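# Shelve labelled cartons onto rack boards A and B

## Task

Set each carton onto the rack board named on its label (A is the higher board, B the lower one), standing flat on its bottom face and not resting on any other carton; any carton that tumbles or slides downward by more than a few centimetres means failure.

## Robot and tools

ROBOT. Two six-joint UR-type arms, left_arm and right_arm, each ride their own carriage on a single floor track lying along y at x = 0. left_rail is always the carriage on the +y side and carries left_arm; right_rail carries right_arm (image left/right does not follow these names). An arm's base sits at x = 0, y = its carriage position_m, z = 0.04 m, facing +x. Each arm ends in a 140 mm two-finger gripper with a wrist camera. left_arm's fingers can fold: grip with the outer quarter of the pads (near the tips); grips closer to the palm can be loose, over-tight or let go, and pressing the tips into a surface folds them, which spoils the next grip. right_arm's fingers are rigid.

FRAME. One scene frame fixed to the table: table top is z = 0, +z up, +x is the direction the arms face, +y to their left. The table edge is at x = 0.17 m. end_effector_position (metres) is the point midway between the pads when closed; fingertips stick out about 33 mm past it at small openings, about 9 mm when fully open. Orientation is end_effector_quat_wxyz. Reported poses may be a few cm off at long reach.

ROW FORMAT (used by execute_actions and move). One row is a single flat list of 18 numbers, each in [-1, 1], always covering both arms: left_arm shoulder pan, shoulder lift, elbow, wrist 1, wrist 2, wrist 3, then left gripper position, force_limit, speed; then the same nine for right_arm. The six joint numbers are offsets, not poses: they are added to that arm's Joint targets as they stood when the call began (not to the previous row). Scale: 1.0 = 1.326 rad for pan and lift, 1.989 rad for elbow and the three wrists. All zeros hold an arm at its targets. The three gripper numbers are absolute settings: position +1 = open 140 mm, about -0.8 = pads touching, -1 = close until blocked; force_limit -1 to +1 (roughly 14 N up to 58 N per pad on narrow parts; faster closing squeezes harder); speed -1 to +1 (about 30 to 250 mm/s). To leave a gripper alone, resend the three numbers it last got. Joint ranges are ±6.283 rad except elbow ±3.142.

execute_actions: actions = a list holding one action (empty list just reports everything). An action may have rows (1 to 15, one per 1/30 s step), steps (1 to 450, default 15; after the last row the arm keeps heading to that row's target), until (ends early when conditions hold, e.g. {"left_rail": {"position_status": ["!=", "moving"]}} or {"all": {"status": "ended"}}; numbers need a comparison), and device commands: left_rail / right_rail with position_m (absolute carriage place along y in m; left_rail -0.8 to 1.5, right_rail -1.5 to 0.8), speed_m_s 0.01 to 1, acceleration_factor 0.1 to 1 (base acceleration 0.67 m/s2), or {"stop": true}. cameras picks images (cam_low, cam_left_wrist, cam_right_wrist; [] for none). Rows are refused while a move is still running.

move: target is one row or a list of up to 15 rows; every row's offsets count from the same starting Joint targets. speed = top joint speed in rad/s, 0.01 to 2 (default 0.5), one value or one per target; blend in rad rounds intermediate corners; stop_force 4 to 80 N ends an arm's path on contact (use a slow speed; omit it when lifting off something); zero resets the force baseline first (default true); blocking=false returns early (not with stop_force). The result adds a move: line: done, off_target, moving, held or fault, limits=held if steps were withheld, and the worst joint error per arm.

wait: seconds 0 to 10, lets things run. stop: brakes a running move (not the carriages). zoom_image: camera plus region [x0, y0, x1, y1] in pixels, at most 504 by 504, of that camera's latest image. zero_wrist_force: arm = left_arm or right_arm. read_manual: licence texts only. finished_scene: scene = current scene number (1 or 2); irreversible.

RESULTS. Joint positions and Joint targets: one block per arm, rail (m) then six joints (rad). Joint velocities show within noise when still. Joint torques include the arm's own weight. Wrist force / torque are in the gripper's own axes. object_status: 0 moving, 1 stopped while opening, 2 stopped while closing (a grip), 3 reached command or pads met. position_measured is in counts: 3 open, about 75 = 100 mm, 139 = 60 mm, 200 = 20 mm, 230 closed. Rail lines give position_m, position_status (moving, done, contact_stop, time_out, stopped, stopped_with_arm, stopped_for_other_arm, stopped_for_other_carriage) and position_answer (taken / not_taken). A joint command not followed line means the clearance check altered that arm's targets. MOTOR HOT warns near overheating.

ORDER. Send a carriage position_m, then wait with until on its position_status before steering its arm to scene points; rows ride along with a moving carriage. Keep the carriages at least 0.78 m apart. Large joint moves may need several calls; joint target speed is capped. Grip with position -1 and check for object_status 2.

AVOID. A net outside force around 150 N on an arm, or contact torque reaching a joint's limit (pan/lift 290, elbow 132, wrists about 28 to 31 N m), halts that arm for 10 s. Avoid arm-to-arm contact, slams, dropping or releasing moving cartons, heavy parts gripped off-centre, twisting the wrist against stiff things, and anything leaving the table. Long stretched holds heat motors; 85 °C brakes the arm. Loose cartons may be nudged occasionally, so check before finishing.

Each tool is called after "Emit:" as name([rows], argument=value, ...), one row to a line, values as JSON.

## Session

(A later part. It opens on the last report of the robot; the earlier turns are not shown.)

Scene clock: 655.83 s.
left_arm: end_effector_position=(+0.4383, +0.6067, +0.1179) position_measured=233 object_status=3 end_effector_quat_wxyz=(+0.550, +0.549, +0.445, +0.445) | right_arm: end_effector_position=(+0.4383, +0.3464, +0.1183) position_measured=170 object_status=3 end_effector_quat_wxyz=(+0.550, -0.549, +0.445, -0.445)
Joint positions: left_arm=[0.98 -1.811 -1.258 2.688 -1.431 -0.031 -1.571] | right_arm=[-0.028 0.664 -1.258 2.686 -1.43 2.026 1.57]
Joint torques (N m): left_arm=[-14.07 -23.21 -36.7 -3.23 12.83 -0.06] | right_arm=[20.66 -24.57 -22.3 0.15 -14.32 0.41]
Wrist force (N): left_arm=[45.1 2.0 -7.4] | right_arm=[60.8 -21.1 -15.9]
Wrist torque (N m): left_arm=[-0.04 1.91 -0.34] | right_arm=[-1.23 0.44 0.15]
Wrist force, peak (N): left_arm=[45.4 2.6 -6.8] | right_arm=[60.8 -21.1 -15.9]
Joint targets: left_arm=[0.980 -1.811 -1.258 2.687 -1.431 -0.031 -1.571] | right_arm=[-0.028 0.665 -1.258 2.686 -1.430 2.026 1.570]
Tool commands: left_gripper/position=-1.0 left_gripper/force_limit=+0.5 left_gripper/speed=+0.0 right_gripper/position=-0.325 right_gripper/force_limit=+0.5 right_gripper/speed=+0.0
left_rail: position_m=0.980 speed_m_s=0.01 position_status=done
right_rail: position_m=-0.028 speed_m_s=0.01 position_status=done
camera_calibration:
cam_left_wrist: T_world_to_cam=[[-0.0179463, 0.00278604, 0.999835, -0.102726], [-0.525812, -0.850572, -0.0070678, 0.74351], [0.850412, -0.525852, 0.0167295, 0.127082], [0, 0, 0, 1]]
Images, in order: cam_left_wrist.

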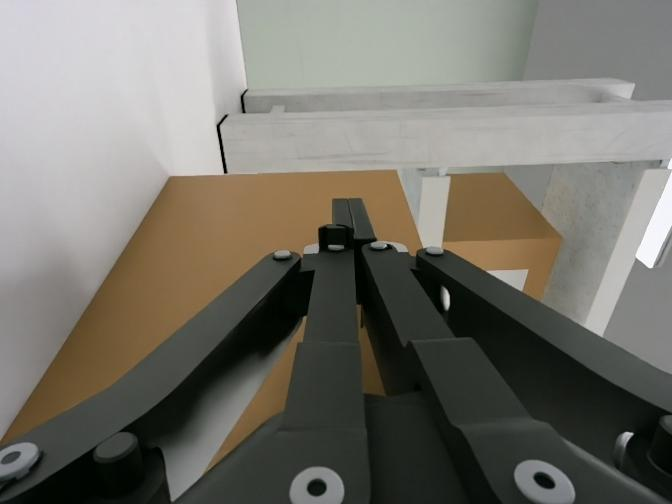

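Emit:
move(target=[0,-0.1165,-0.0054,0.0831,0,0,-1,0.5,0,0,-0.1162,-0.0054,0.0829,0,0,-0.325,0.5,0], speed=0.05, cameras=["cam_left_wrist","cam_right_wrist"])

Scene clock: 674.00 s.
left_arm: end_effector_position=(+0.4382, +0.6064, +0.1609) position_measured=233 object_status=3 end_effector_quat_wxyz=(+0.550, +0.549, +0.445, +0.445) | right_arm: end_effector_position=(+0.4383, +0.3467, +0.1613) position_measured=170 object_status=3 end_effector_quat_wxyz=(+0.550, -0.549, +0.445, -0.445)
Joint positions: left_arm=[0.98 -1.811 -1.412 2.677 -1.265 -0.031 -1.571] | right_arm=[-0.028 0.665 -1.411 2.675 -1.265 2.026 1.57]
Joint torques (N m): left_arm=[-39.66 -56.67 -61.27 -1.37 25.26 0.54] | right_arm=[11.38 -52.6 -44.36 -3.24 -10.38 0.53]
Wrist force (N): left_arm=[49.4 -12.3 -8.6] | right_arm=[50.1 3.0 -9.5]
Wrist torque (N m): left_arm=[0.29 2.04 -0.16] | right_arm=[-1.83 1.02 0.24]
Wrist force, peak (N): left_arm=[62.3 -12.2 -8.6] | right_arm=[63.4 -21.3 -16.5]
Joint targets: left_arm=[0.980 -1.811 -1.412 2.677 -1.265 -0.031 -1.571] | right_arm=[-0.028 0.665 -1.412 2.675 -1.265 2.026 1.570]
left_rail: position_m=0.980 speed_m_s=0.01 position_status=done
right_rail: position_m=-0.028 speed_m_s=0.01 position_status=done
move: done
camera_calibration:
cam_left_wrist: T_world_to_cam=[[-0.0179045, 0.00295854, 0.999835, -0.145815], [-0.526021, -0.850444, -0.00690321, 0.743542], [0.850283, -0.526058, 0.016783, 0.126462], [0, 0, 0, 1]]
cam_right_wrist: T_world_to_cam=[[-0.0162999, 0.0191991, -0.999683, 0.168688], [-0.500416, 0.86543, 0.0247801, -0.0828954], [0.865632, 0.500661, -0.00449888, -0.376169], [0, 0, 0, 1]]
Images, in order: cam_left_wrist, cam_right_wrist.

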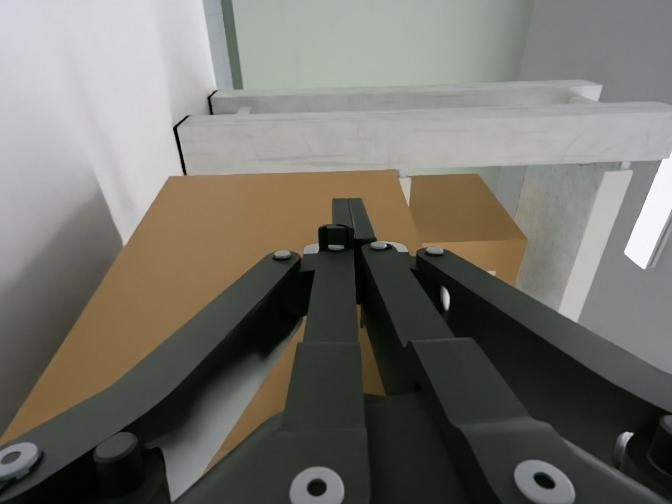

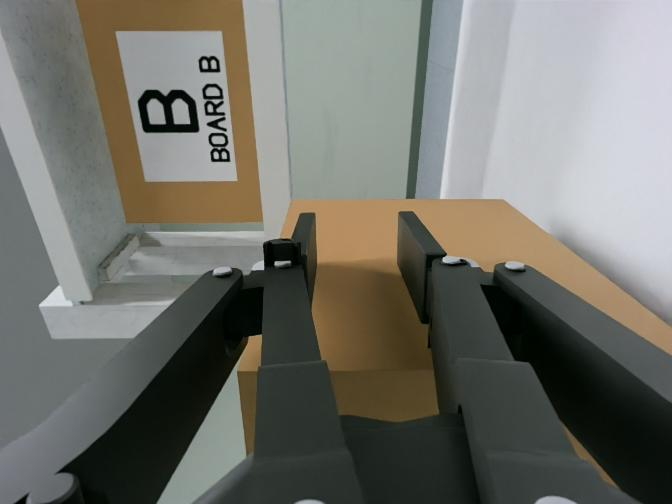

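Emit:
move([
  [0,-0.1234,-0.0133,0.0955,0,0,-1,0.5,0,0,-0.1230,-0.0132,0.0952,0,0,-0.325,0.5,0],
  [0.0540,-0.2157,-0.0395,0.1834,0.0360,0,-1,0.5,0,-0.0330,-0.2152,-0.0394,0.1829,-0.0220,0,-0.325,0.5,0],
  [0.1070,-0.2766,-0.0684,0.2529,0.0713,0,-1,0.5,0,-0.0632,-0.2761,-0.0683,0.2524,-0.0421,0,-0.325,0.5,0],
  [0.1836,-0.3170,-0.1076,0.3190,0.1224,0,-1,0.5,0,-0.1034,-0.3165,-0.1074,0.3185,-0.0689,0,-0.325,0.5,0],
], speed=0.09, blend=0.01, cameras=["cam_left_wrist"])

Emit:
move([
  [0.0237,-0.0259,-0.0412,0.0584,0.0158,0,-1,0.5,0,-0.0339,-0.0569,-0.0283,0.0663,-0.0226,0,-0.325,0.5,0],
  [0.0450,-0.0393,-0.0941,0.1203,0.0300,0,-1,0.5,0,-0.0794,-0.1135,-0.0647,0.1404,-0.0529,0,-0.325,0.5,0],
  [0.0745,-0.0364,-0.1514,0.1756,0.0496,0,-1,0.5,0,-0.1303,-0.1468,-0.1080,0.2059,-0.0868,0,-0.325,0.5,0],
  [0.1009,-0.0242,-0.2111,0.2271,0.0673,0,-1,0.5,0,-0.1801,-0.1646,-0.1554,0.2652,-0.1200,0,-0.325,0.5,0],
  [0.1248,-0.0047,-0.2752,0.2783,0.0832,0,-1,0.5,0,-0.2283,-0.1694,-0.2085,0.3214,-0.1522,0,-0.325,0.5,0],
], speed=0.09, blend=0.01, cameras=["cam_left_wrist","cam_right_wrist","cam_low"])

Scene clock: 696.47 s.
Wrist force, peak (N): left_arm=[64.5 -11.3 -8.2] | right_arm=[63.7 4.3 -15.1]
left_rail: position_m=0.980 speed_m_s=0.01 position_status=done
right_rail: position_m=-0.028 speed_m_s=0.01 position_status=done
move: done
camera_calibration:
cam_left_wrist: T_world_to_cam=[[-0.0181305, 0.00284824, 0.999832, -0.339331], [-0.526063, -0.850416, -0.00711679, 0.781888], [0.850252, -0.526104, 0.0169168, 0.0637662], [0, 0, 0, 1]]
Images, in order: cam_left_wrist.

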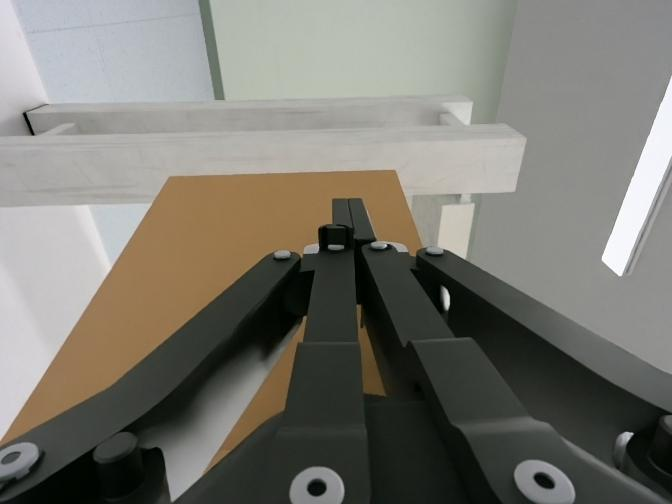

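Scene clock: 704.17 s.
left_arm: end_effector_position=(+0.5732, +0.5366, +0.6479) position_measured=233 object_status=3 end_effector_quat_wxyz=(+0.550, +0.549, +0.445, +0.445) end_effector_velocity=(+0.000, -0.002, +0.003) end_effector_angular_velocity=(-0.002, -0.001, -0.002) | right_arm: end_effector_position=(+0.5731, +0.2765, +0.6480) position_measured=170 object_status=3 end_effector_quat_wxyz=(+0.550, -0.549, +0.445, -0.445)
Joint positions: left_arm=[0.98 -1.402 -1.839 1.916 -0.078 0.378 -1.571] | right_arm=[-0.028 0.225 -2.056 2.047 0.008 1.587 1.57]
Joint velocities: left_arm=[0 -0.001 0 -0.005 0.002 0.001 0.001] | right_arm=[within noise]
Joint torques (N m): left_arm=[-17.14 11.03 -78.3 -3.26 26.02 -0.03] | right_arm=[12.28 -19.28 -60.57 -1.57 -25.53 1.31]
Wrist force (N): left_arm=[47.0 -11.7 -8.3] | right_arm=[47.9 2.4 -9.3]
Wrist torque (N m): left_arm=[0.30 1.92 -0.20] | right_arm=[-1.82 0.85 0.11]
Wrist force, peak (N): left_arm=[61.4 -9.2 -5.7] | right_arm=[60.0 5.2 -16.5]
Joint targets: left_arm=[0.980 -1.402 -1.839 1.915 -0.077 0.378 -1.571] | right_arm=[-0.028 0.225 -2.056 2.047 0.008 1.586 1.570]
left_rail: position_m=0.980 speed_m_s=0.01 position_status=done
right_rail: position_m=-0.028 speed_m_s=0.01 position_status=done
move: done
camera_calibration:
cam_left_wrist: T_world_to_cam=[[-0.0182704, 0.00288329, 0.999829, -0.62987], [-0.526049, -0.850424, -0.00716034, 0.758719], [0.850258, -0.526089, 0.0170544, -0.033328], [0, 0, 0, 1]]
cam_right_wrist: T_world_to_cam=[[-0.0162633, 0.0187758, -0.999691, 0.658959], [-0.500375, 0.865465, 0.0243951, 0.0333931], [0.865656, 0.500617, -0.00468042, -0.455422], [0, 0, 0, 1]]

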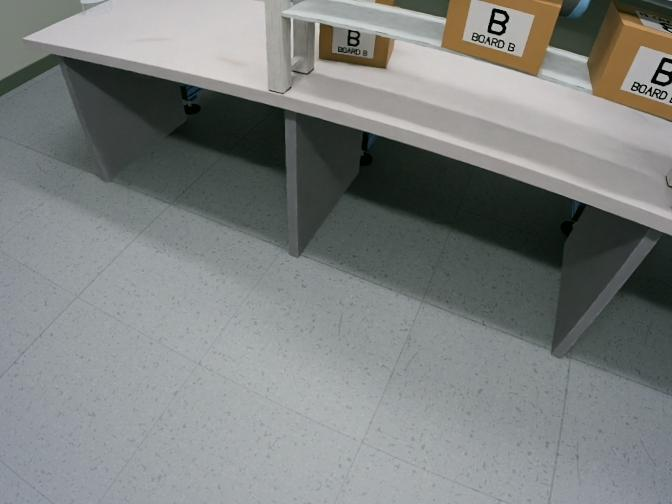

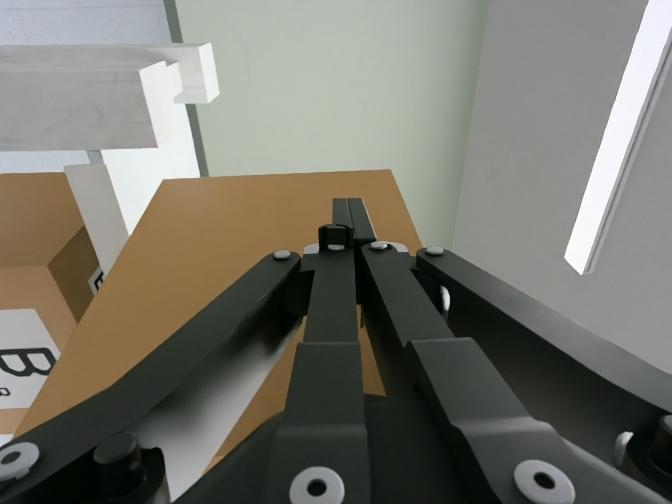

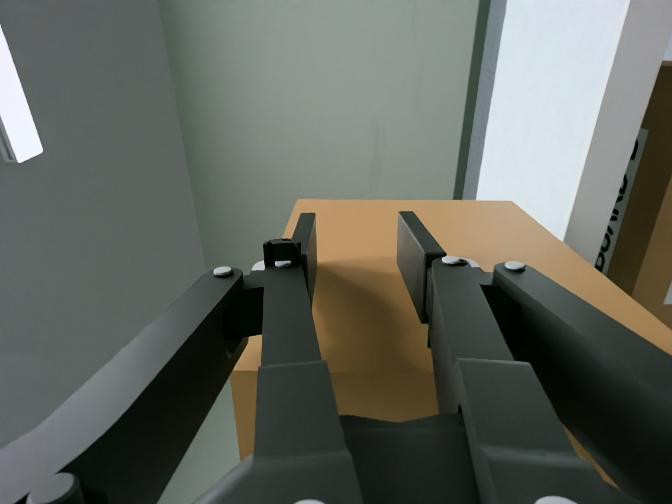

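Emit:
move([
  [0.0451,0.0465,-0.0232,-0.0078,0.0301,0,-1,0.5,0,-0.0649,0.0151,-0.0051,-0.0049,-0.0433,0,-0.325,0.5,0],
  [0.0919,0.0963,-0.0502,-0.0140,0.0613,0,-1,0.5,0,-0.1225,0.0419,-0.0147,-0.0132,-0.0817,0,-0.325,0.5,0],
  [0.1349,0.1403,-0.0761,-0.0175,0.0899,0,-1,0.5,0,-0.1599,0.0769,-0.0281,-0.0231,-0.1066,0,-0.325,0.5,0],
  [0.1812,0.1697,-0.0943,-0.0188,0.1208,0,-1,0.5,0,-0.1607,0.1233,-0.0477,-0.0345,-0.1072,0,-0.325,0.5,0],
  [0.2244,0.2003,-0.1142,-0.0193,0.1496,0,-1,0.5,0,-0.1615,0.1690,-0.0687,-0.0439,-0.1076,0,-0.325,0.5,0],
  [0.2590,0.2274,-0.1326,-0.0190,0.1726,0,-1,0.5,0,-0.1620,0.2076,-0.0880,-0.0504,-0.1080,0,-0.325,0.5,0],
  [0.2872,0.2516,-0.1496,-0.0181,0.1914,0,-1,0.5,0,-0.1624,0.2407,-0.1057,-0.0547,-0.1083,0,-0.325,0.5,0],
], speed=0.07, blend=0.01)

Scene clock: 806.73 s.
left_arm: end_effector_position=(+0.7991, +0.4817, +0.6482) position_measured=233 object_status=3 end_effector_quat_wxyz=(+0.550, +0.549, +0.445, +0.445) | right_arm: end_effector_position=(+0.7989, +0.2216, +0.6482) position_measured=170 object_status=3 end_effector_quat_wxyz=(+0.549, -0.549, +0.445, -0.445)
Joint positions: left_arm=[0.98 -1.022 -1.505 1.618 -0.113 0.758 -1.571] | right_arm=[-0.028 0.009 -1.737 1.837 -0.101 1.371 1.57]
Joint torques (N m): left_arm=[-28.29 -27.6 -79.03 -3.96 25.52 -0.09] | right_arm=[21.64 -26.69 -58.53 -11.77 -24 1.83]
Wrist force (N): left_arm=[45.4 -9.9 -6.5] | right_arm=[45.3 4.1 -10.2]
Wrist torque (N m): left_arm=[0.33 1.88 -0.21] | right_arm=[-1.76 0.57 -0.20]
Wrist force, peak (N): left_arm=[53.4 -10.6 -7.2] | right_arm=[53.5 4.0 -12.8]
Joint targets: left_arm=[0.980 -1.021 -1.505 1.618 -0.113 0.758 -1.571] | right_arm=[-0.028 0.009 -1.737 1.837 -0.101 1.371 1.570]
left_rail: position_m=0.980 speed_m_s=0.01 position_status=done
right_rail: position_m=-0.028 speed_m_s=0.01 position_status=done
move: done
camera_calibration:
cam_left_wrist: T_world_to_cam=[[-0.018543, 0.00272066, 0.999824, -0.625535], [-0.525907, -0.85051, -0.00743926, 0.830895], [0.85034, -0.525953, 0.0172018, -0.254555], [0, 0, 0, 1]]
cam_right_wrist: T_world_to_cam=[[-0.0163582, 0.018596, -0.999693, 0.663957], [-0.500408, 0.865449, 0.0242871, 0.194067], [0.865635, 0.500651, -0.00485162, -0.623302], [0, 0, 0, 1]]

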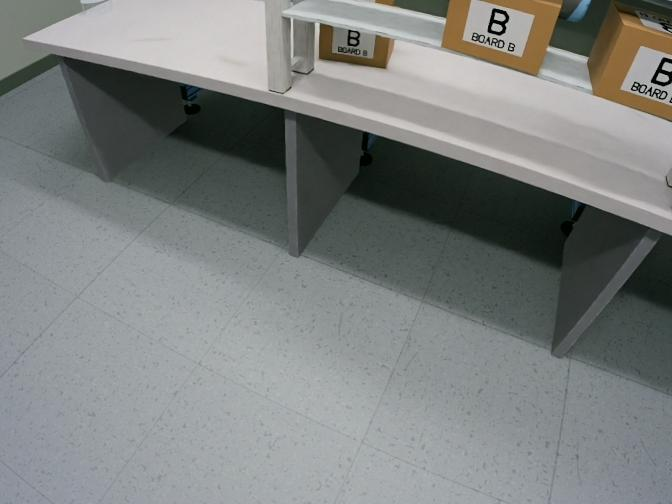

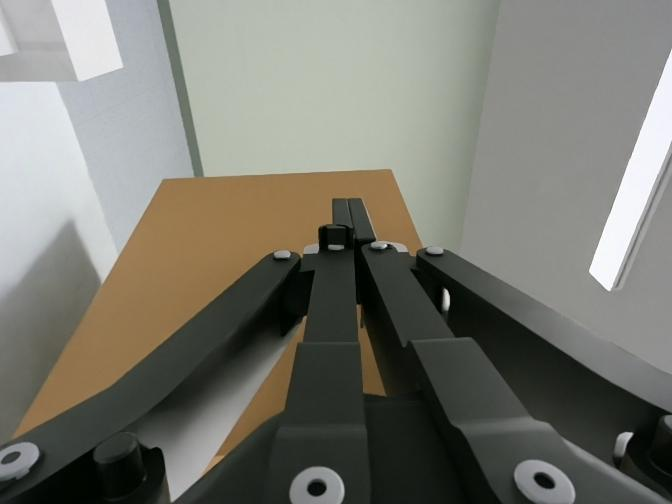

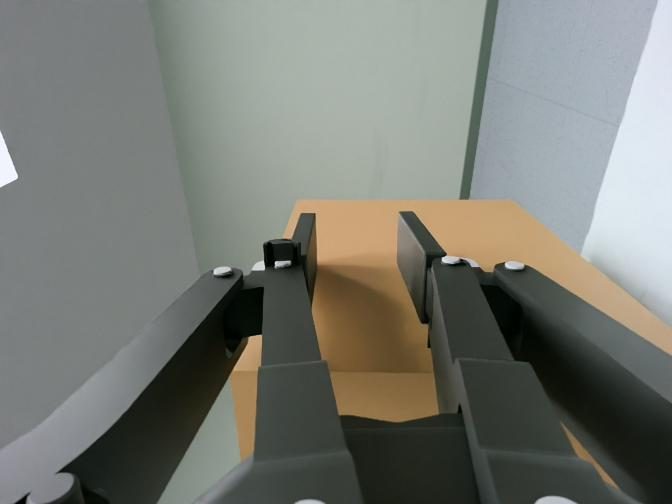

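Emit:
move(target=[0,0.0114,0.0426,-0.0502,0,0,-1,0.5,0,0,0.0112,0.0445,-0.0520,0,0,-0.325,0.5,0], speed=0.04, stop_force=10, cameras=["cam_low"])

Emit:
move(target=[0,0.0024,0.0087,-0.0102,0,0,-1,0.5,0,0,0.0024,0.0087,-0.0102,0,0,-0.325,0.5,0], speed=0.02, stop_force=10)

Scene clock: 815.33 s.
Wrist force, peak (N): left_arm=[51.6 -9.6 -6.0] | right_arm=[50.8 -6.7 -15.2]
left_rail: position_m=0.980 speed_m_s=0.01 position_status=done
right_rail: position_m=-0.028 speed_m_s=0.01 position_status=done
move: contact (left_arm, right_arm); left_arm: the wrist 1 is farthest, 0.021 rad from its target; right_arm: the wrist 1 is farthest, 0.019 rad from its target
Images, in order: cam_low.

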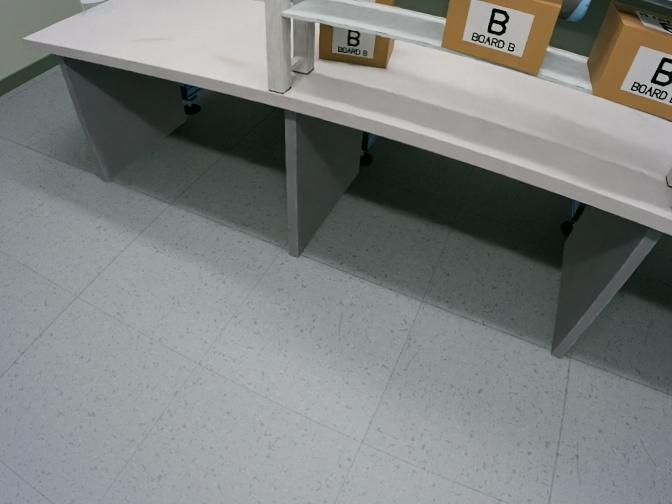

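Scene clock: 817.17 s.
left_arm: end_effector_position=(+0.7994, +0.4814, +0.6009) position_measured=233 object_status=3 end_effector_quat_wxyz=(+0.550, +0.549, +0.445, +0.445) | right_arm: end_effector_position=(+0.7995, +0.2216, +0.5993) position_measured=170 object_status=3 end_effector_quat_wxyz=(+0.550, -0.549, +0.445, -0.446)
Joint positions: left_arm=[0.98 -1.021 -1.493 1.688 -0.197 0.758 -1.571] | right_arm=[-0.028 0.009 -1.724 1.913 -0.191 1.371 1.57]
Joint torques (N m): left_arm=[-36.6 -65.1 -73.47 -3.32 24.99 0.05] | right_arm=[31.38 -42.4 -46.76 1.05 -22.58 1.77]
Wrist force (N): left_arm=[49.0 -3.6 -8.3] | right_arm=[48.7 -8.9 -12.2]
Wrist torque (N m): left_arm=[0.07 1.92 -0.27] | right_arm=[-0.90 0.36 -0.26]
Wrist force, peak (N): left_arm=[50.4 4.0 -11.2] | right_arm=[47.9 -15.4 -17.5]
Joint targets: left_arm=[0.980 -1.021 -1.493 1.688 -0.197 0.758 -1.571] | right_arm=[-0.028 0.009 -1.724 1.913 -0.191 1.371 1.570]
left_rail: position_m=0.980 speed_m_s=0.01 position_status=done
right_rail: position_m=-0.028 speed_m_s=0.01 position_status=done
move: contact (left_arm, right_arm); left_arm: the wrist 1 is farthest, 0.014 rad from its target; right_arm: the wrist 1 is farthest, 0.015 rad from its target
camera_calibration:
cam_left_wrist: T_world_to_cam=[[-0.0187887, 0.00312162, 0.999819, -0.578288], [-0.525892, -0.850521, -0.00722712, 0.830317], [0.850344, -0.525932, 0.0176218, -0.254418], [0, 0, 0, 1]]
cam_right_wrist: T_world_to_cam=[[-0.0157751, 0.0186017, -0.999703, 0.61462], [-0.500412, 0.865455, 0.0240001, 0.1957], [0.865644, 0.500641, -0.00434412, -0.62431], [0, 0, 0, 1]]

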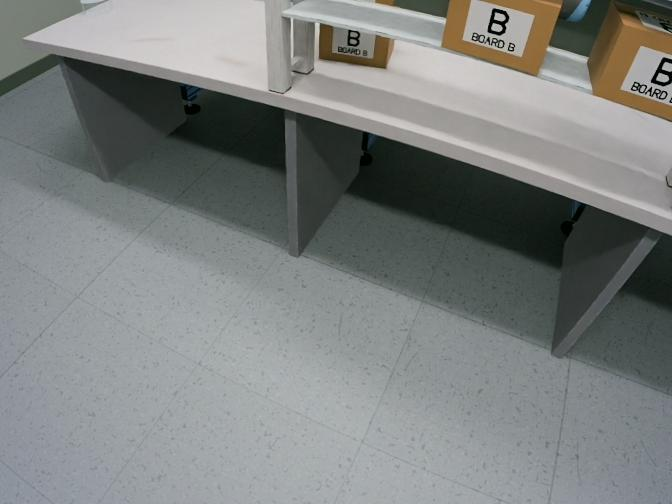

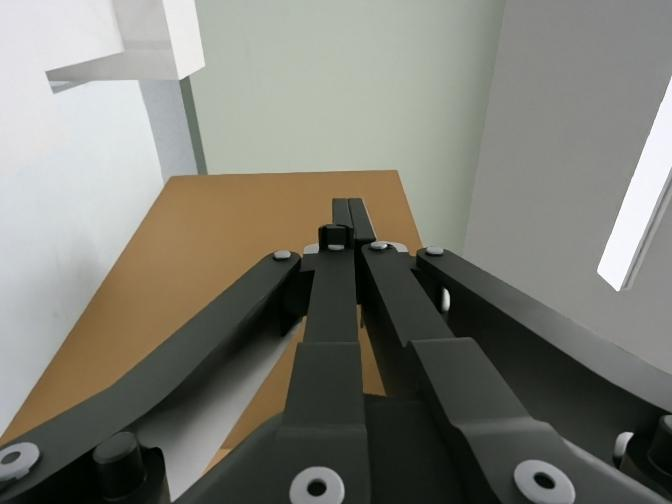

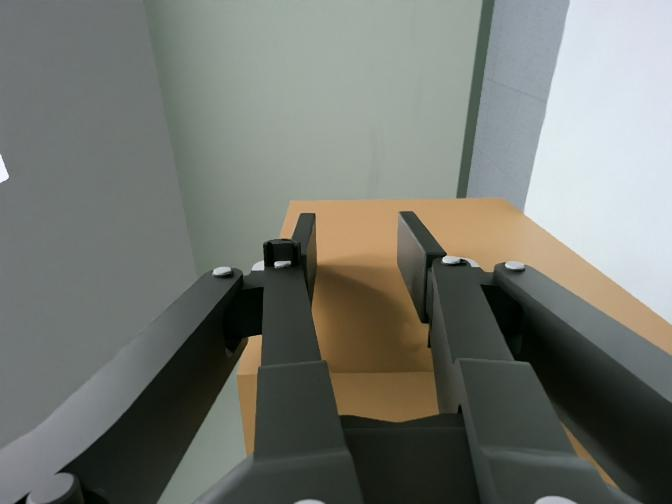

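Emit:
move([
  [0.0152,-0.0198,0.0149,-0.0012,0.0102,0,-1,0.5,0,-0.0329,-0.0100,0.0043,0.0029,-0.0224,0,-0.325,0.5,0],
  [-0.2037,-0.1750,0.1029,0.0142,-0.1358,0,-1,0.5,0,-0.0480,-0.2470,0.0991,0.0660,-0.0325,0,-0.325,0.5,0],
], speed=[0.03,0.2])

Scene clock: 826.00 s.
left_arm: end_effector_position=(+0.6301, +0.5061, +0.6107) position_measured=233 object_status=3 end_effector_quat_wxyz=(+0.550, +0.549, +0.445, +0.445) | right_arm: end_effector_position=(+0.6295, +0.2017, +0.6107) position_measured=170 object_status=3 end_effector_quat_wxyz=(+0.550, -0.550, +0.445, -0.445)
Joint positions: left_arm=[0.98 -1.291 -1.725 1.893 -0.169 0.488 -1.571] | right_arm=[-0.028 -0.054 -2.051 2.11 -0.059 1.306 1.57]
Joint torques (N m): left_arm=[-16.72 -57.79 -38.75 1.05 -3.12 -0.08] | right_arm=[-14.7 -20.89 -34.06 0.55 -3.08 1.45]
Wrist force (N): left_arm=[0.3 -0.3 0.4] | right_arm=[-2.2 -2.9 0.8]
Wrist torque (N m): left_arm=[-0.01 0.04 -0.30] | right_arm=[-1.29 0.33 -0.34]
Wrist force, peak (N): left_arm=[48.9 -3.5 -7.9] | right_arm=[49.0 -8.3 -12.3]
Joint targets: left_arm=[0.980 -1.292 -1.725 1.893 -0.169 0.488 -1.571] | right_arm=[-0.028 -0.054 -2.051 2.110 -0.059 1.306 1.570]
left_rail: position_m=0.980 speed_m_s=0.01 position_status=done
right_rail: position_m=-0.028 speed_m_s=0.01 position_status=done
move: done
camera_calibration:
cam_left_wrist: T_world_to_cam=[[-0.0182413, 0.00243609, 0.999831, -0.591305], [-0.525894, -0.850517, -0.00752233, 0.762558], [0.850354, -0.525942, 0.0167956, -0.0971166], [0, 0, 0, 1]]
cam_right_wrist: T_world_to_cam=[[-0.0166642, 0.018549, -0.999689, 0.624227], [-0.501249, 0.864959, 0.0244046, 0.127981], [0.865143, 0.5015, -0.00511624, -0.466557], [0, 0, 0, 1]]

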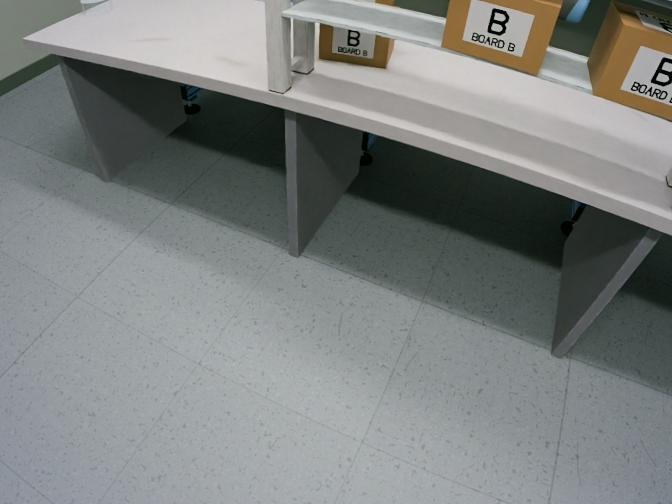

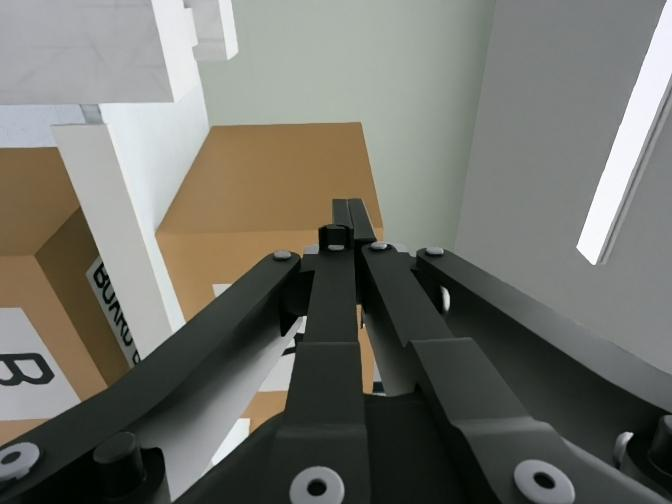

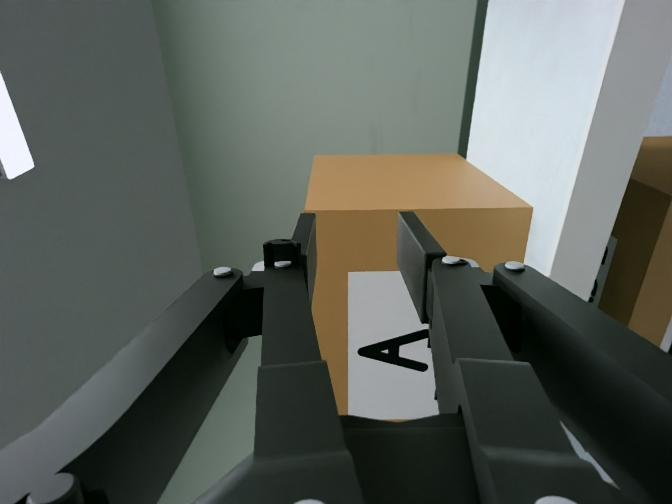

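Emit:
execute_actions([
  {"right_rail":{"position_m":-1.036,"speed_m_s":0.5},"steps":200,"until":{"right_rail":{"position_status":["!=","moving"]}}},
], cameras=[])

Emit:
execute_actions([
  {"left_rail":{"position_m":0.04,"speed_m_s":0.5},"steps":200,"until":{"left_rail":{"position_status":["!=","moving"]}}},
])

Scene clock: 850.43 s.
Wrist force, peak (N): left_arm=[-0.2 -0.9 0.4] | right_arm=[-4.3 -2.7 1.0]
Tool commands: left_gripper/position=-1.0 left_gripper/force_limit=+0.5 left_gripper/speed=+0.0 right_gripper/position=-0.325 right_gripper/force_limit=+0.5 right_gripper/speed=+0.0
left_rail: position_m=0.980 speed_m_s=0.01 position_status=done
right_rail: position_m=-1.036 speed_m_s=0.50 position_status=done

Scene clock: 853.33 s.
left_arm: end_effector_position=(+0.6300, -0.4338, +0.6107) position_measured=233 object_status=3 end_effector_quat_wxyz=(+0.550, +0.549, +0.445, +0.445) end_effector_velocity=(-0.001, -0.002, -0.001) end_effector_angular_velocity=(+0.001, +0.000, -0.002) | right_arm: end_effector_position=(+0.6294, -0.8066, +0.6107) position_measured=170 object_status=3 end_effector_quat_wxyz=(+0.550, -0.550, +0.444, -0.445)
Joint positions: left_arm=[0.04 -1.292 -1.725 1.893 -0.169 0.488 -1.571] | right_arm=[-1.036 -0.054 -2.051 2.11 -0.059 1.306 1.57]
Joint velocities: left_arm=[-0.001 -0.001 0 0.002 -0.001 0 0] | right_arm=[within noise]
Joint torques (N m): left_arm=[-2.15 -24.69 -52.19 0.32 -1.74 -0.09] | right_arm=[-9.28 -16.57 -51.09 -1.65 3.03 1.39]
Wrist force (N): left_arm=[-0.1 -0.7 0.4] | right_arm=[-2.1 -2.8 0.5]
Wrist torque (N m): left_arm=[-0.09 0.13 -0.30] | right_arm=[-1.28 0.32 -0.33]
Wrist force, peak (N): left_arm=[1.6 -0.4 -0.3] | right_arm=[-2.0 -3.1 1.1]
Joint targets: left_arm=[0.040 -1.292 -1.725 1.893 -0.169 0.488 -1.571] | right_arm=[-1.036 -0.054 -2.051 2.110 -0.059 1.306 1.570]
Tool commands: left_gripper/position=-1.0 left_gripper/force_limit=+0.5 left_gripper/speed=+0.0 right_gripper/position=-0.325 right_gripper/force_limit=+0.5 right_gripper/speed=+0.0
left_rail: position_m=0.040 speed_m_s=0.50 position_status=done
right_rail: position_m=-1.036 speed_m_s=0.50 position_status=done
camera_calibration:
cam_left_wrist: T_world_to_cam=[[-0.0182384, 0.00242679, 0.999831, -0.589015], [-0.525914, -0.850505, -0.00752911, -0.0368527], [0.850342, -0.525962, 0.0167881, -0.591332], [0, 0, 0, 1]]
cam_right_wrist: T_world_to_cam=[[-0.0166559, 0.0185485, -0.999689, 0.642914], [-0.50125, 0.864958, 0.0244, 1.00006], [0.865142, 0.501501, -0.00510926, 0.0392045], [0, 0, 0, 1]]

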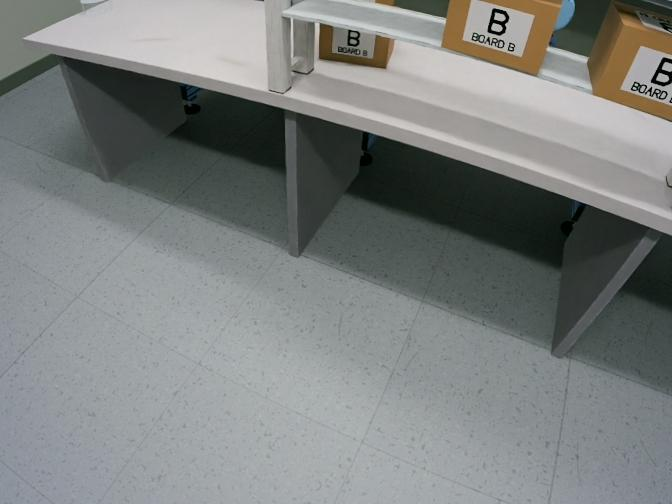

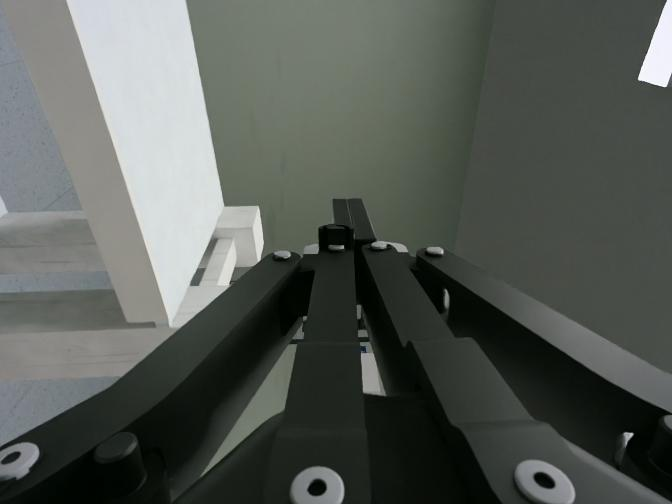

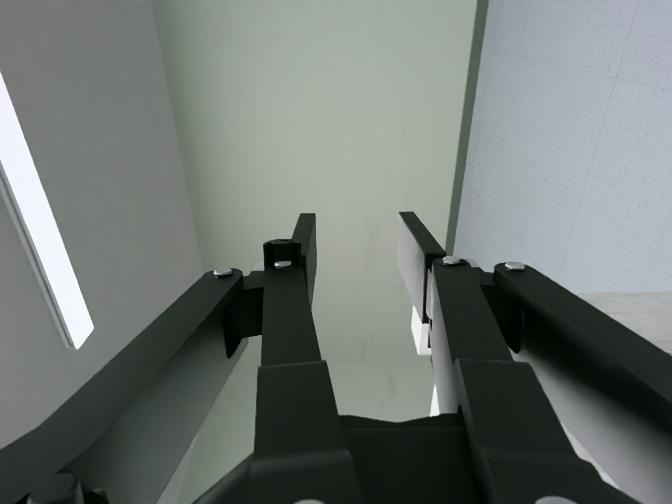

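Emit:
move([
  [-0.1522,-0.2163,0.2292,-0.0846,-0.1014,0,-1,0.5,0,0.4487,0.1146,0.0878,-0.1643,0.2991,0,-0.325,0.5,0],
  [-0.2081,-0.0956,0.2927,-0.2285,-0.1387,0,-1,0.5,0,0.4093,0.1448,0.1859,-0.2824,0.2728,0,-0.325,0.5,0],
  [-0.2339,-0.0386,0.3246,-0.2984,-0.1559,0,-1,0.5,0,0.4217,0.2018,0.2181,-0.3526,0.2812,0,-0.325,0.5,0],
  [-0.2603,0.0374,0.3526,-0.3771,-0.1735,0,-1,0.5,0,0.4349,0.2781,0.2463,-0.4317,0.2899,0,-0.325,0.5,0],
], speed=[0.3,0.15,0.12,0.12], blend=0.02)

Scene clock: 867.30 s.
left_arm: end_effector_position=(+0.4884, -0.3242, +0.2559) position_measured=233 object_status=3 end_effector_quat_wxyz=(+0.549, +0.549, +0.445, +0.445) | right_arm: end_effector_position=(+0.4880, -0.6748, +0.2561) position_measured=170 object_status=3 end_effector_quat_wxyz=(+0.550, -0.550, +0.445, -0.445)
Joint positions: left_arm=[0.04 -1.637 -1.675 2.594 -0.918 0.143 -1.571] | right_arm=[-1.036 0.522 -1.683 2.6 -0.918 1.883 1.57]
Joint torques (N m): left_arm=[-17.22 -1.24 -19.72 -2.64 -2.19 -0.16] | right_arm=[11.51 -4.32 -20.48 -7.75 3.72 1.25]
Wrist force (N): left_arm=[-0.1 -0.4 0.4] | right_arm=[-1.7 -3.1 1.6]
Wrist torque (N m): left_arm=[-0.01 0.13 -0.29] | right_arm=[-1.32 0.22 -0.36]
Wrist force, peak (N): left_arm=[-0.2 0.6 1.2] | right_arm=[-3.6 -2.9 0.6]
Joint targets: left_arm=[0.040 -1.637 -1.675 2.594 -0.919 0.143 -1.571] | right_arm=[-1.036 0.522 -1.683 2.600 -0.918 1.883 1.570]
left_rail: position_m=0.040 speed_m_s=0.50 position_status=done
right_rail: position_m=-1.036 speed_m_s=0.50 position_status=done
move: done
camera_calibration:
cam_left_wrist: T_world_to_cam=[[-0.0181567, 0.00161345, 0.999834, -0.237443], [-0.525951, -0.850475, -0.0081787, -0.0206199], [0.850321, -0.526012, 0.0162904, -0.407194], [0, 0, 0, 1]]
cam_right_wrist: T_world_to_cam=[[-0.0166973, 0.0188021, -0.999684, 0.28388], [-0.501306, 0.864919, 0.0246405, 0.823748], [0.865109, 0.501559, -0.00501619, 0.0935925], [0, 0, 0, 1]]

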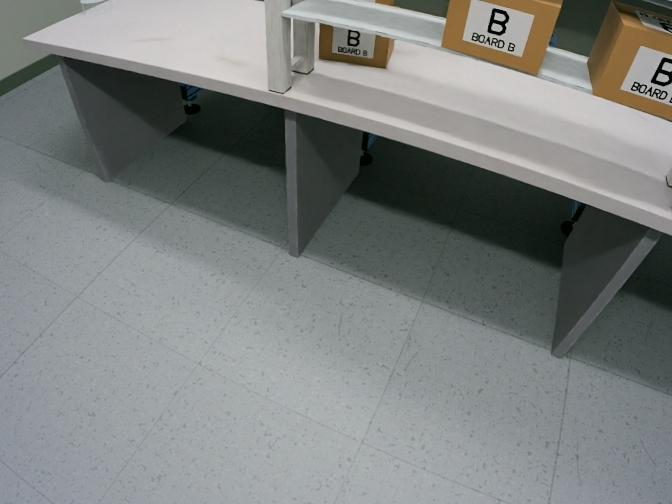

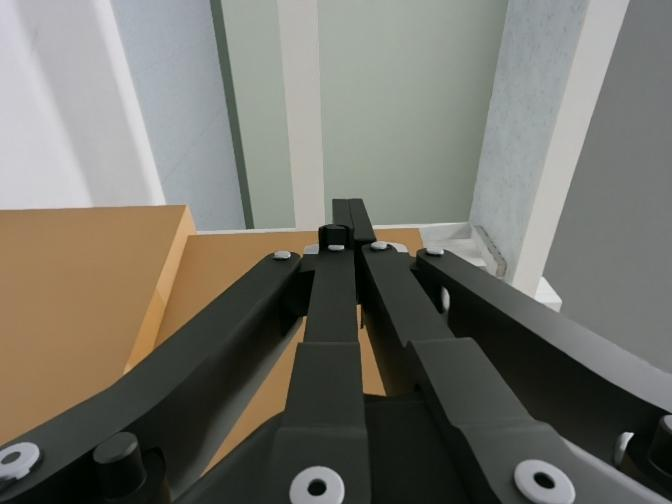

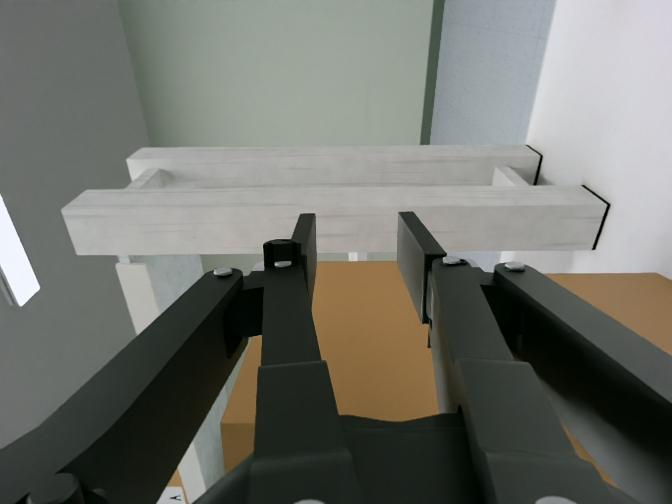

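Emit:
move(target=[0.0075,0.0691,-0.0412,-0.0048,0.0050,0,-1,0.5,0,0.1027,0.0698,-0.0411,-0.0054,0.0685,0,-0.325,0.5,0], speed=0.04, stop_force=18)

Scene clock: 883.30 s.
left_arm: end_effector_position=(+0.4883, -0.3646, +0.2561) position_measured=233 object_status=3 end_effector_quat_wxyz=(+0.549, +0.549, +0.445, +0.445) | right_arm: end_effector_position=(+0.4889, -0.6350, +0.2564) position_measured=170 object_status=3 end_effector_quat_wxyz=(+0.550, -0.550, +0.445, -0.445)
Joint positions: left_arm=[0.04 -1.628 -1.601 2.528 -0.926 0.151 -1.571] | right_arm=[-1.036 0.632 -1.608 2.534 -0.926 1.993 1.57]
Joint torques (N m): left_arm=[-24.03 -44.2 -27.26 0.29 7.79 0.33] | right_arm=[-9.13 -42.19 -24.94 -1.28 -5.94 1.31]
Wrist force (N): left_arm=[15.1 4.2 2.0] | right_arm=[7.5 -0.8 -0.1]
Wrist torque (N m): left_arm=[-0.16 0.75 -0.36] | right_arm=[-1.34 -0.17 -0.65]
Wrist force, peak (N): left_arm=[22.3 6.9 0.8] | right_arm=[17.3 -4.3 -5.1]
Joint targets: left_arm=[0.040 -1.628 -1.601 2.528 -0.926 0.151 -1.571] | right_arm=[-1.036 0.632 -1.608 2.534 -0.926 1.993 1.570]
left_rail: position_m=0.040 speed_m_s=0.50 position_status=done
right_rail: position_m=-1.036 speed_m_s=0.50 position_status=done
move: contact (left_arm, right_arm); left_arm: the shoulder lift is farthest, 0.017 rad from its target; right_arm: the shoulder pan is farthest, 0.026 rad from its target
camera_calibration:
cam_left_wrist: T_world_to_cam=[[-0.0181679, 0.00136427, 0.999834, -0.237711], [-0.525701, -0.850628, -0.00839177, -0.0551297], [0.850476, -0.525766, 0.0161713, -0.4284], [0, 0, 0, 1]]
cam_right_wrist: T_world_to_cam=[[-0.016855, 0.0187501, -0.999682, 0.283449], [-0.501157, 0.865005, 0.0246737, 0.789749], [0.865192, 0.501413, -0.00518292, 0.0728717], [0, 0, 0, 1]]

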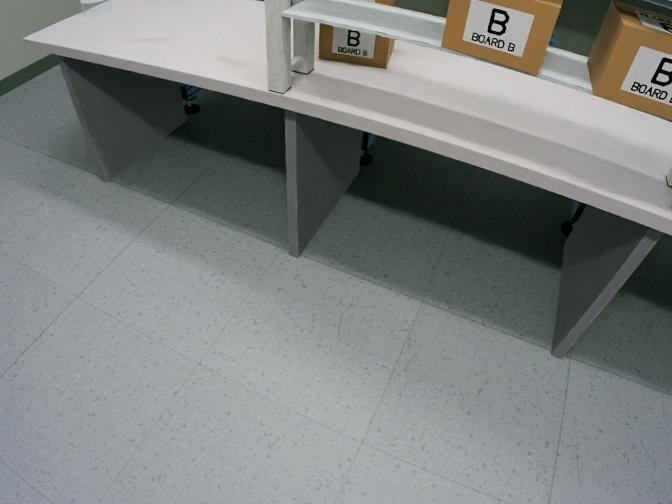

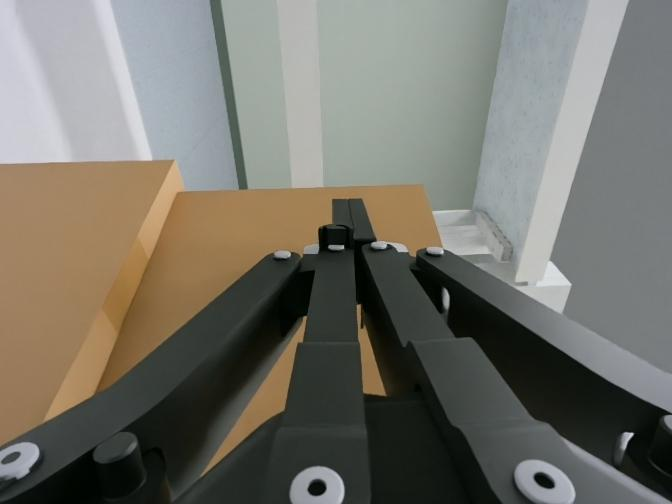

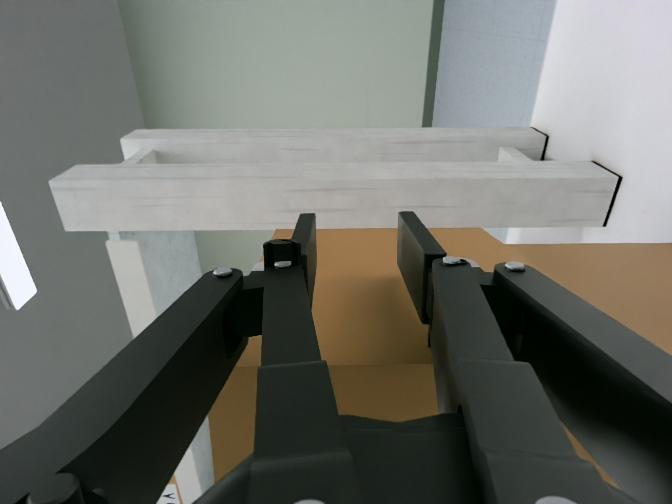

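Emit:
move(target=[-0.0068,-0.0558,0.0332,0.0035,-0.0040,0,-1,0.5,0,-0.083,-0.0566,0.0332,0.0040,-0.0553,0,-0.325,0.5,0], speed=0.06, cameras=[])

Emit:
execute_actions([
  {"left_rail":{"position_m":0.002,"speed_m_s":0.04},"right_rail":{"position_m":-0.9985,"speed_m_s":0.04},"steps":120,"until":{"all":{"status":"ended"}}},
], cameras=[])

Emit:
execute_actions([
  {"left_rail":{"position_m":-0.0034,"speed_m_s":0.01},"right_rail":{"position_m":-0.9932,"speed_m_s":0.01},"steps":120,"until":{"all":{"status":"ended"}}},
])

Scene clock: 893.87 s.
Wrist force, peak (N): left_arm=[15.4 4.3 2.3] | right_arm=[7.8 -0.3 -0.7]
left_rail: position_m=0.040 speed_m_s=0.50 position_status=done
right_rail: position_m=-1.036 speed_m_s=0.50 position_status=done
move: done

Scene clock: 895.13 s.
Wrist force, peak (N): left_arm=[3.0 0.4 -1.8] | right_arm=[-2.2 -4.1 1.9]
Tool commands: left_gripper/position=-1.0 left_gripper/force_limit=+0.5 left_gripper/speed=+0.0 right_gripper/position=-0.325 right_gripper/force_limit=+0.5 right_gripper/speed=+0.0
left_rail: position_m=0.002 speed_m_s=0.04 position_status=done
right_rail: position_m=-0.998 position_m_goal=-0.999 speed_m_s=0.04 position_status=done

Scene clock: 895.93 s.
left_arm: end_effector_position=(+0.4880, -0.3682, +0.2559) position_measured=233 object_status=3 end_effector_quat_wxyz=(+0.550, +0.549, +0.445, +0.445) | right_arm: end_effector_position=(+0.4881, -0.6323, +0.2563) position_measured=170 object_status=3 end_effector_quat_wxyz=(+0.550, -0.549, +0.445, -0.445)
Joint positions: left_arm=[-0.003 -1.637 -1.675 2.594 -0.919 0.143 -1.571] | right_arm=[-0.993 0.522 -1.683 2.6 -0.918 1.883 1.57]
Joint torques (N m): left_arm=[-17.8 -28.76 -44.64 -2.31 16.61 0.46] | right_arm=[11.27 -30.72 -42.61 -3.92 -7.03 1.38]
Wrist force (N): left_arm=[49.4 18.2 4.6] | right_arm=[43.2 -4.8 -14.8]
Wrist torque (N m): left_arm=[-0.51 2.15 -0.56] | right_arm=[-2.01 -1.94 -1.52]
Wrist force, peak (N): left_arm=[49.5 18.2 4.8] | right_arm=[43.2 -4.8 -14.8]
Joint targets: left_arm=[-0.003 -1.637 -1.675 2.594 -0.919 0.143 -1.571] | right_arm=[-0.993 0.522 -1.683 2.600 -0.918 1.883 1.570]
Tool commands: left_gripper/position=-1.0 left_gripper/force_limit=+0.5 left_gripper/speed=+0.0 right_gripper/position=-0.325 right_gripper/force_limit=+0.5 right_gripper/speed=+0.0
left_rail: position_m=-0.003 speed_m_s=0.01 position_status=done
right_rail: position_m=-0.993 speed_m_s=0.01 position_status=done
camera_calibration:
cam_left_wrist: T_world_to_cam=[[-0.01811, 0.00231355, 0.999833, -0.237148], [-0.526312, -0.850258, -0.00756566, -0.0581203], [0.850099, -0.526361, 0.0166158, -0.43018], [0, 0, 0, 1]]
cam_right_wrist: T_world_to_cam=[[-0.0160738, 0.0191634, -0.999687, 0.28319], [-0.500936, 0.865133, 0.0246386, 0.786946], [0.865335, 0.501175, -0.00430638, 0.071726], [0, 0, 0, 1]]

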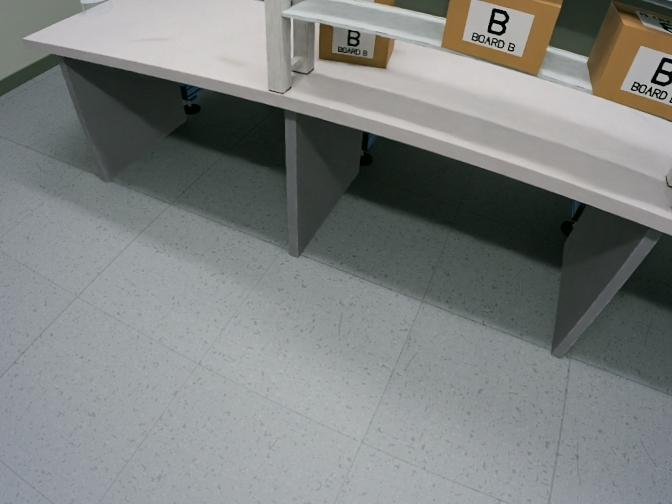

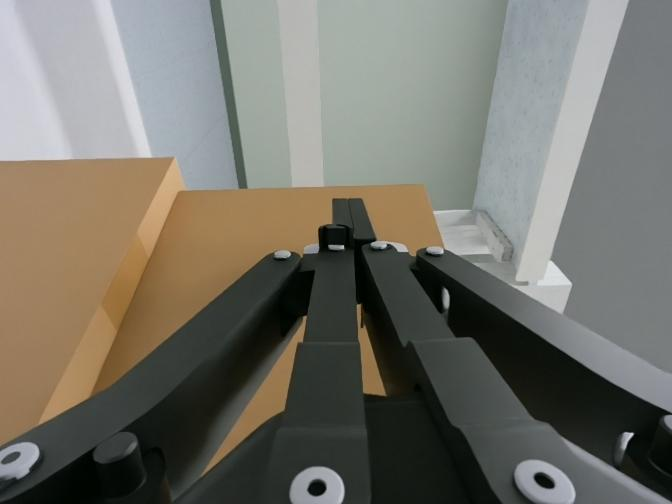

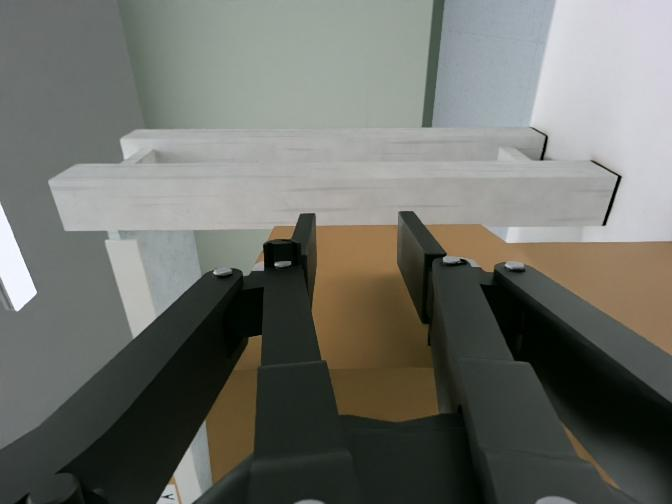

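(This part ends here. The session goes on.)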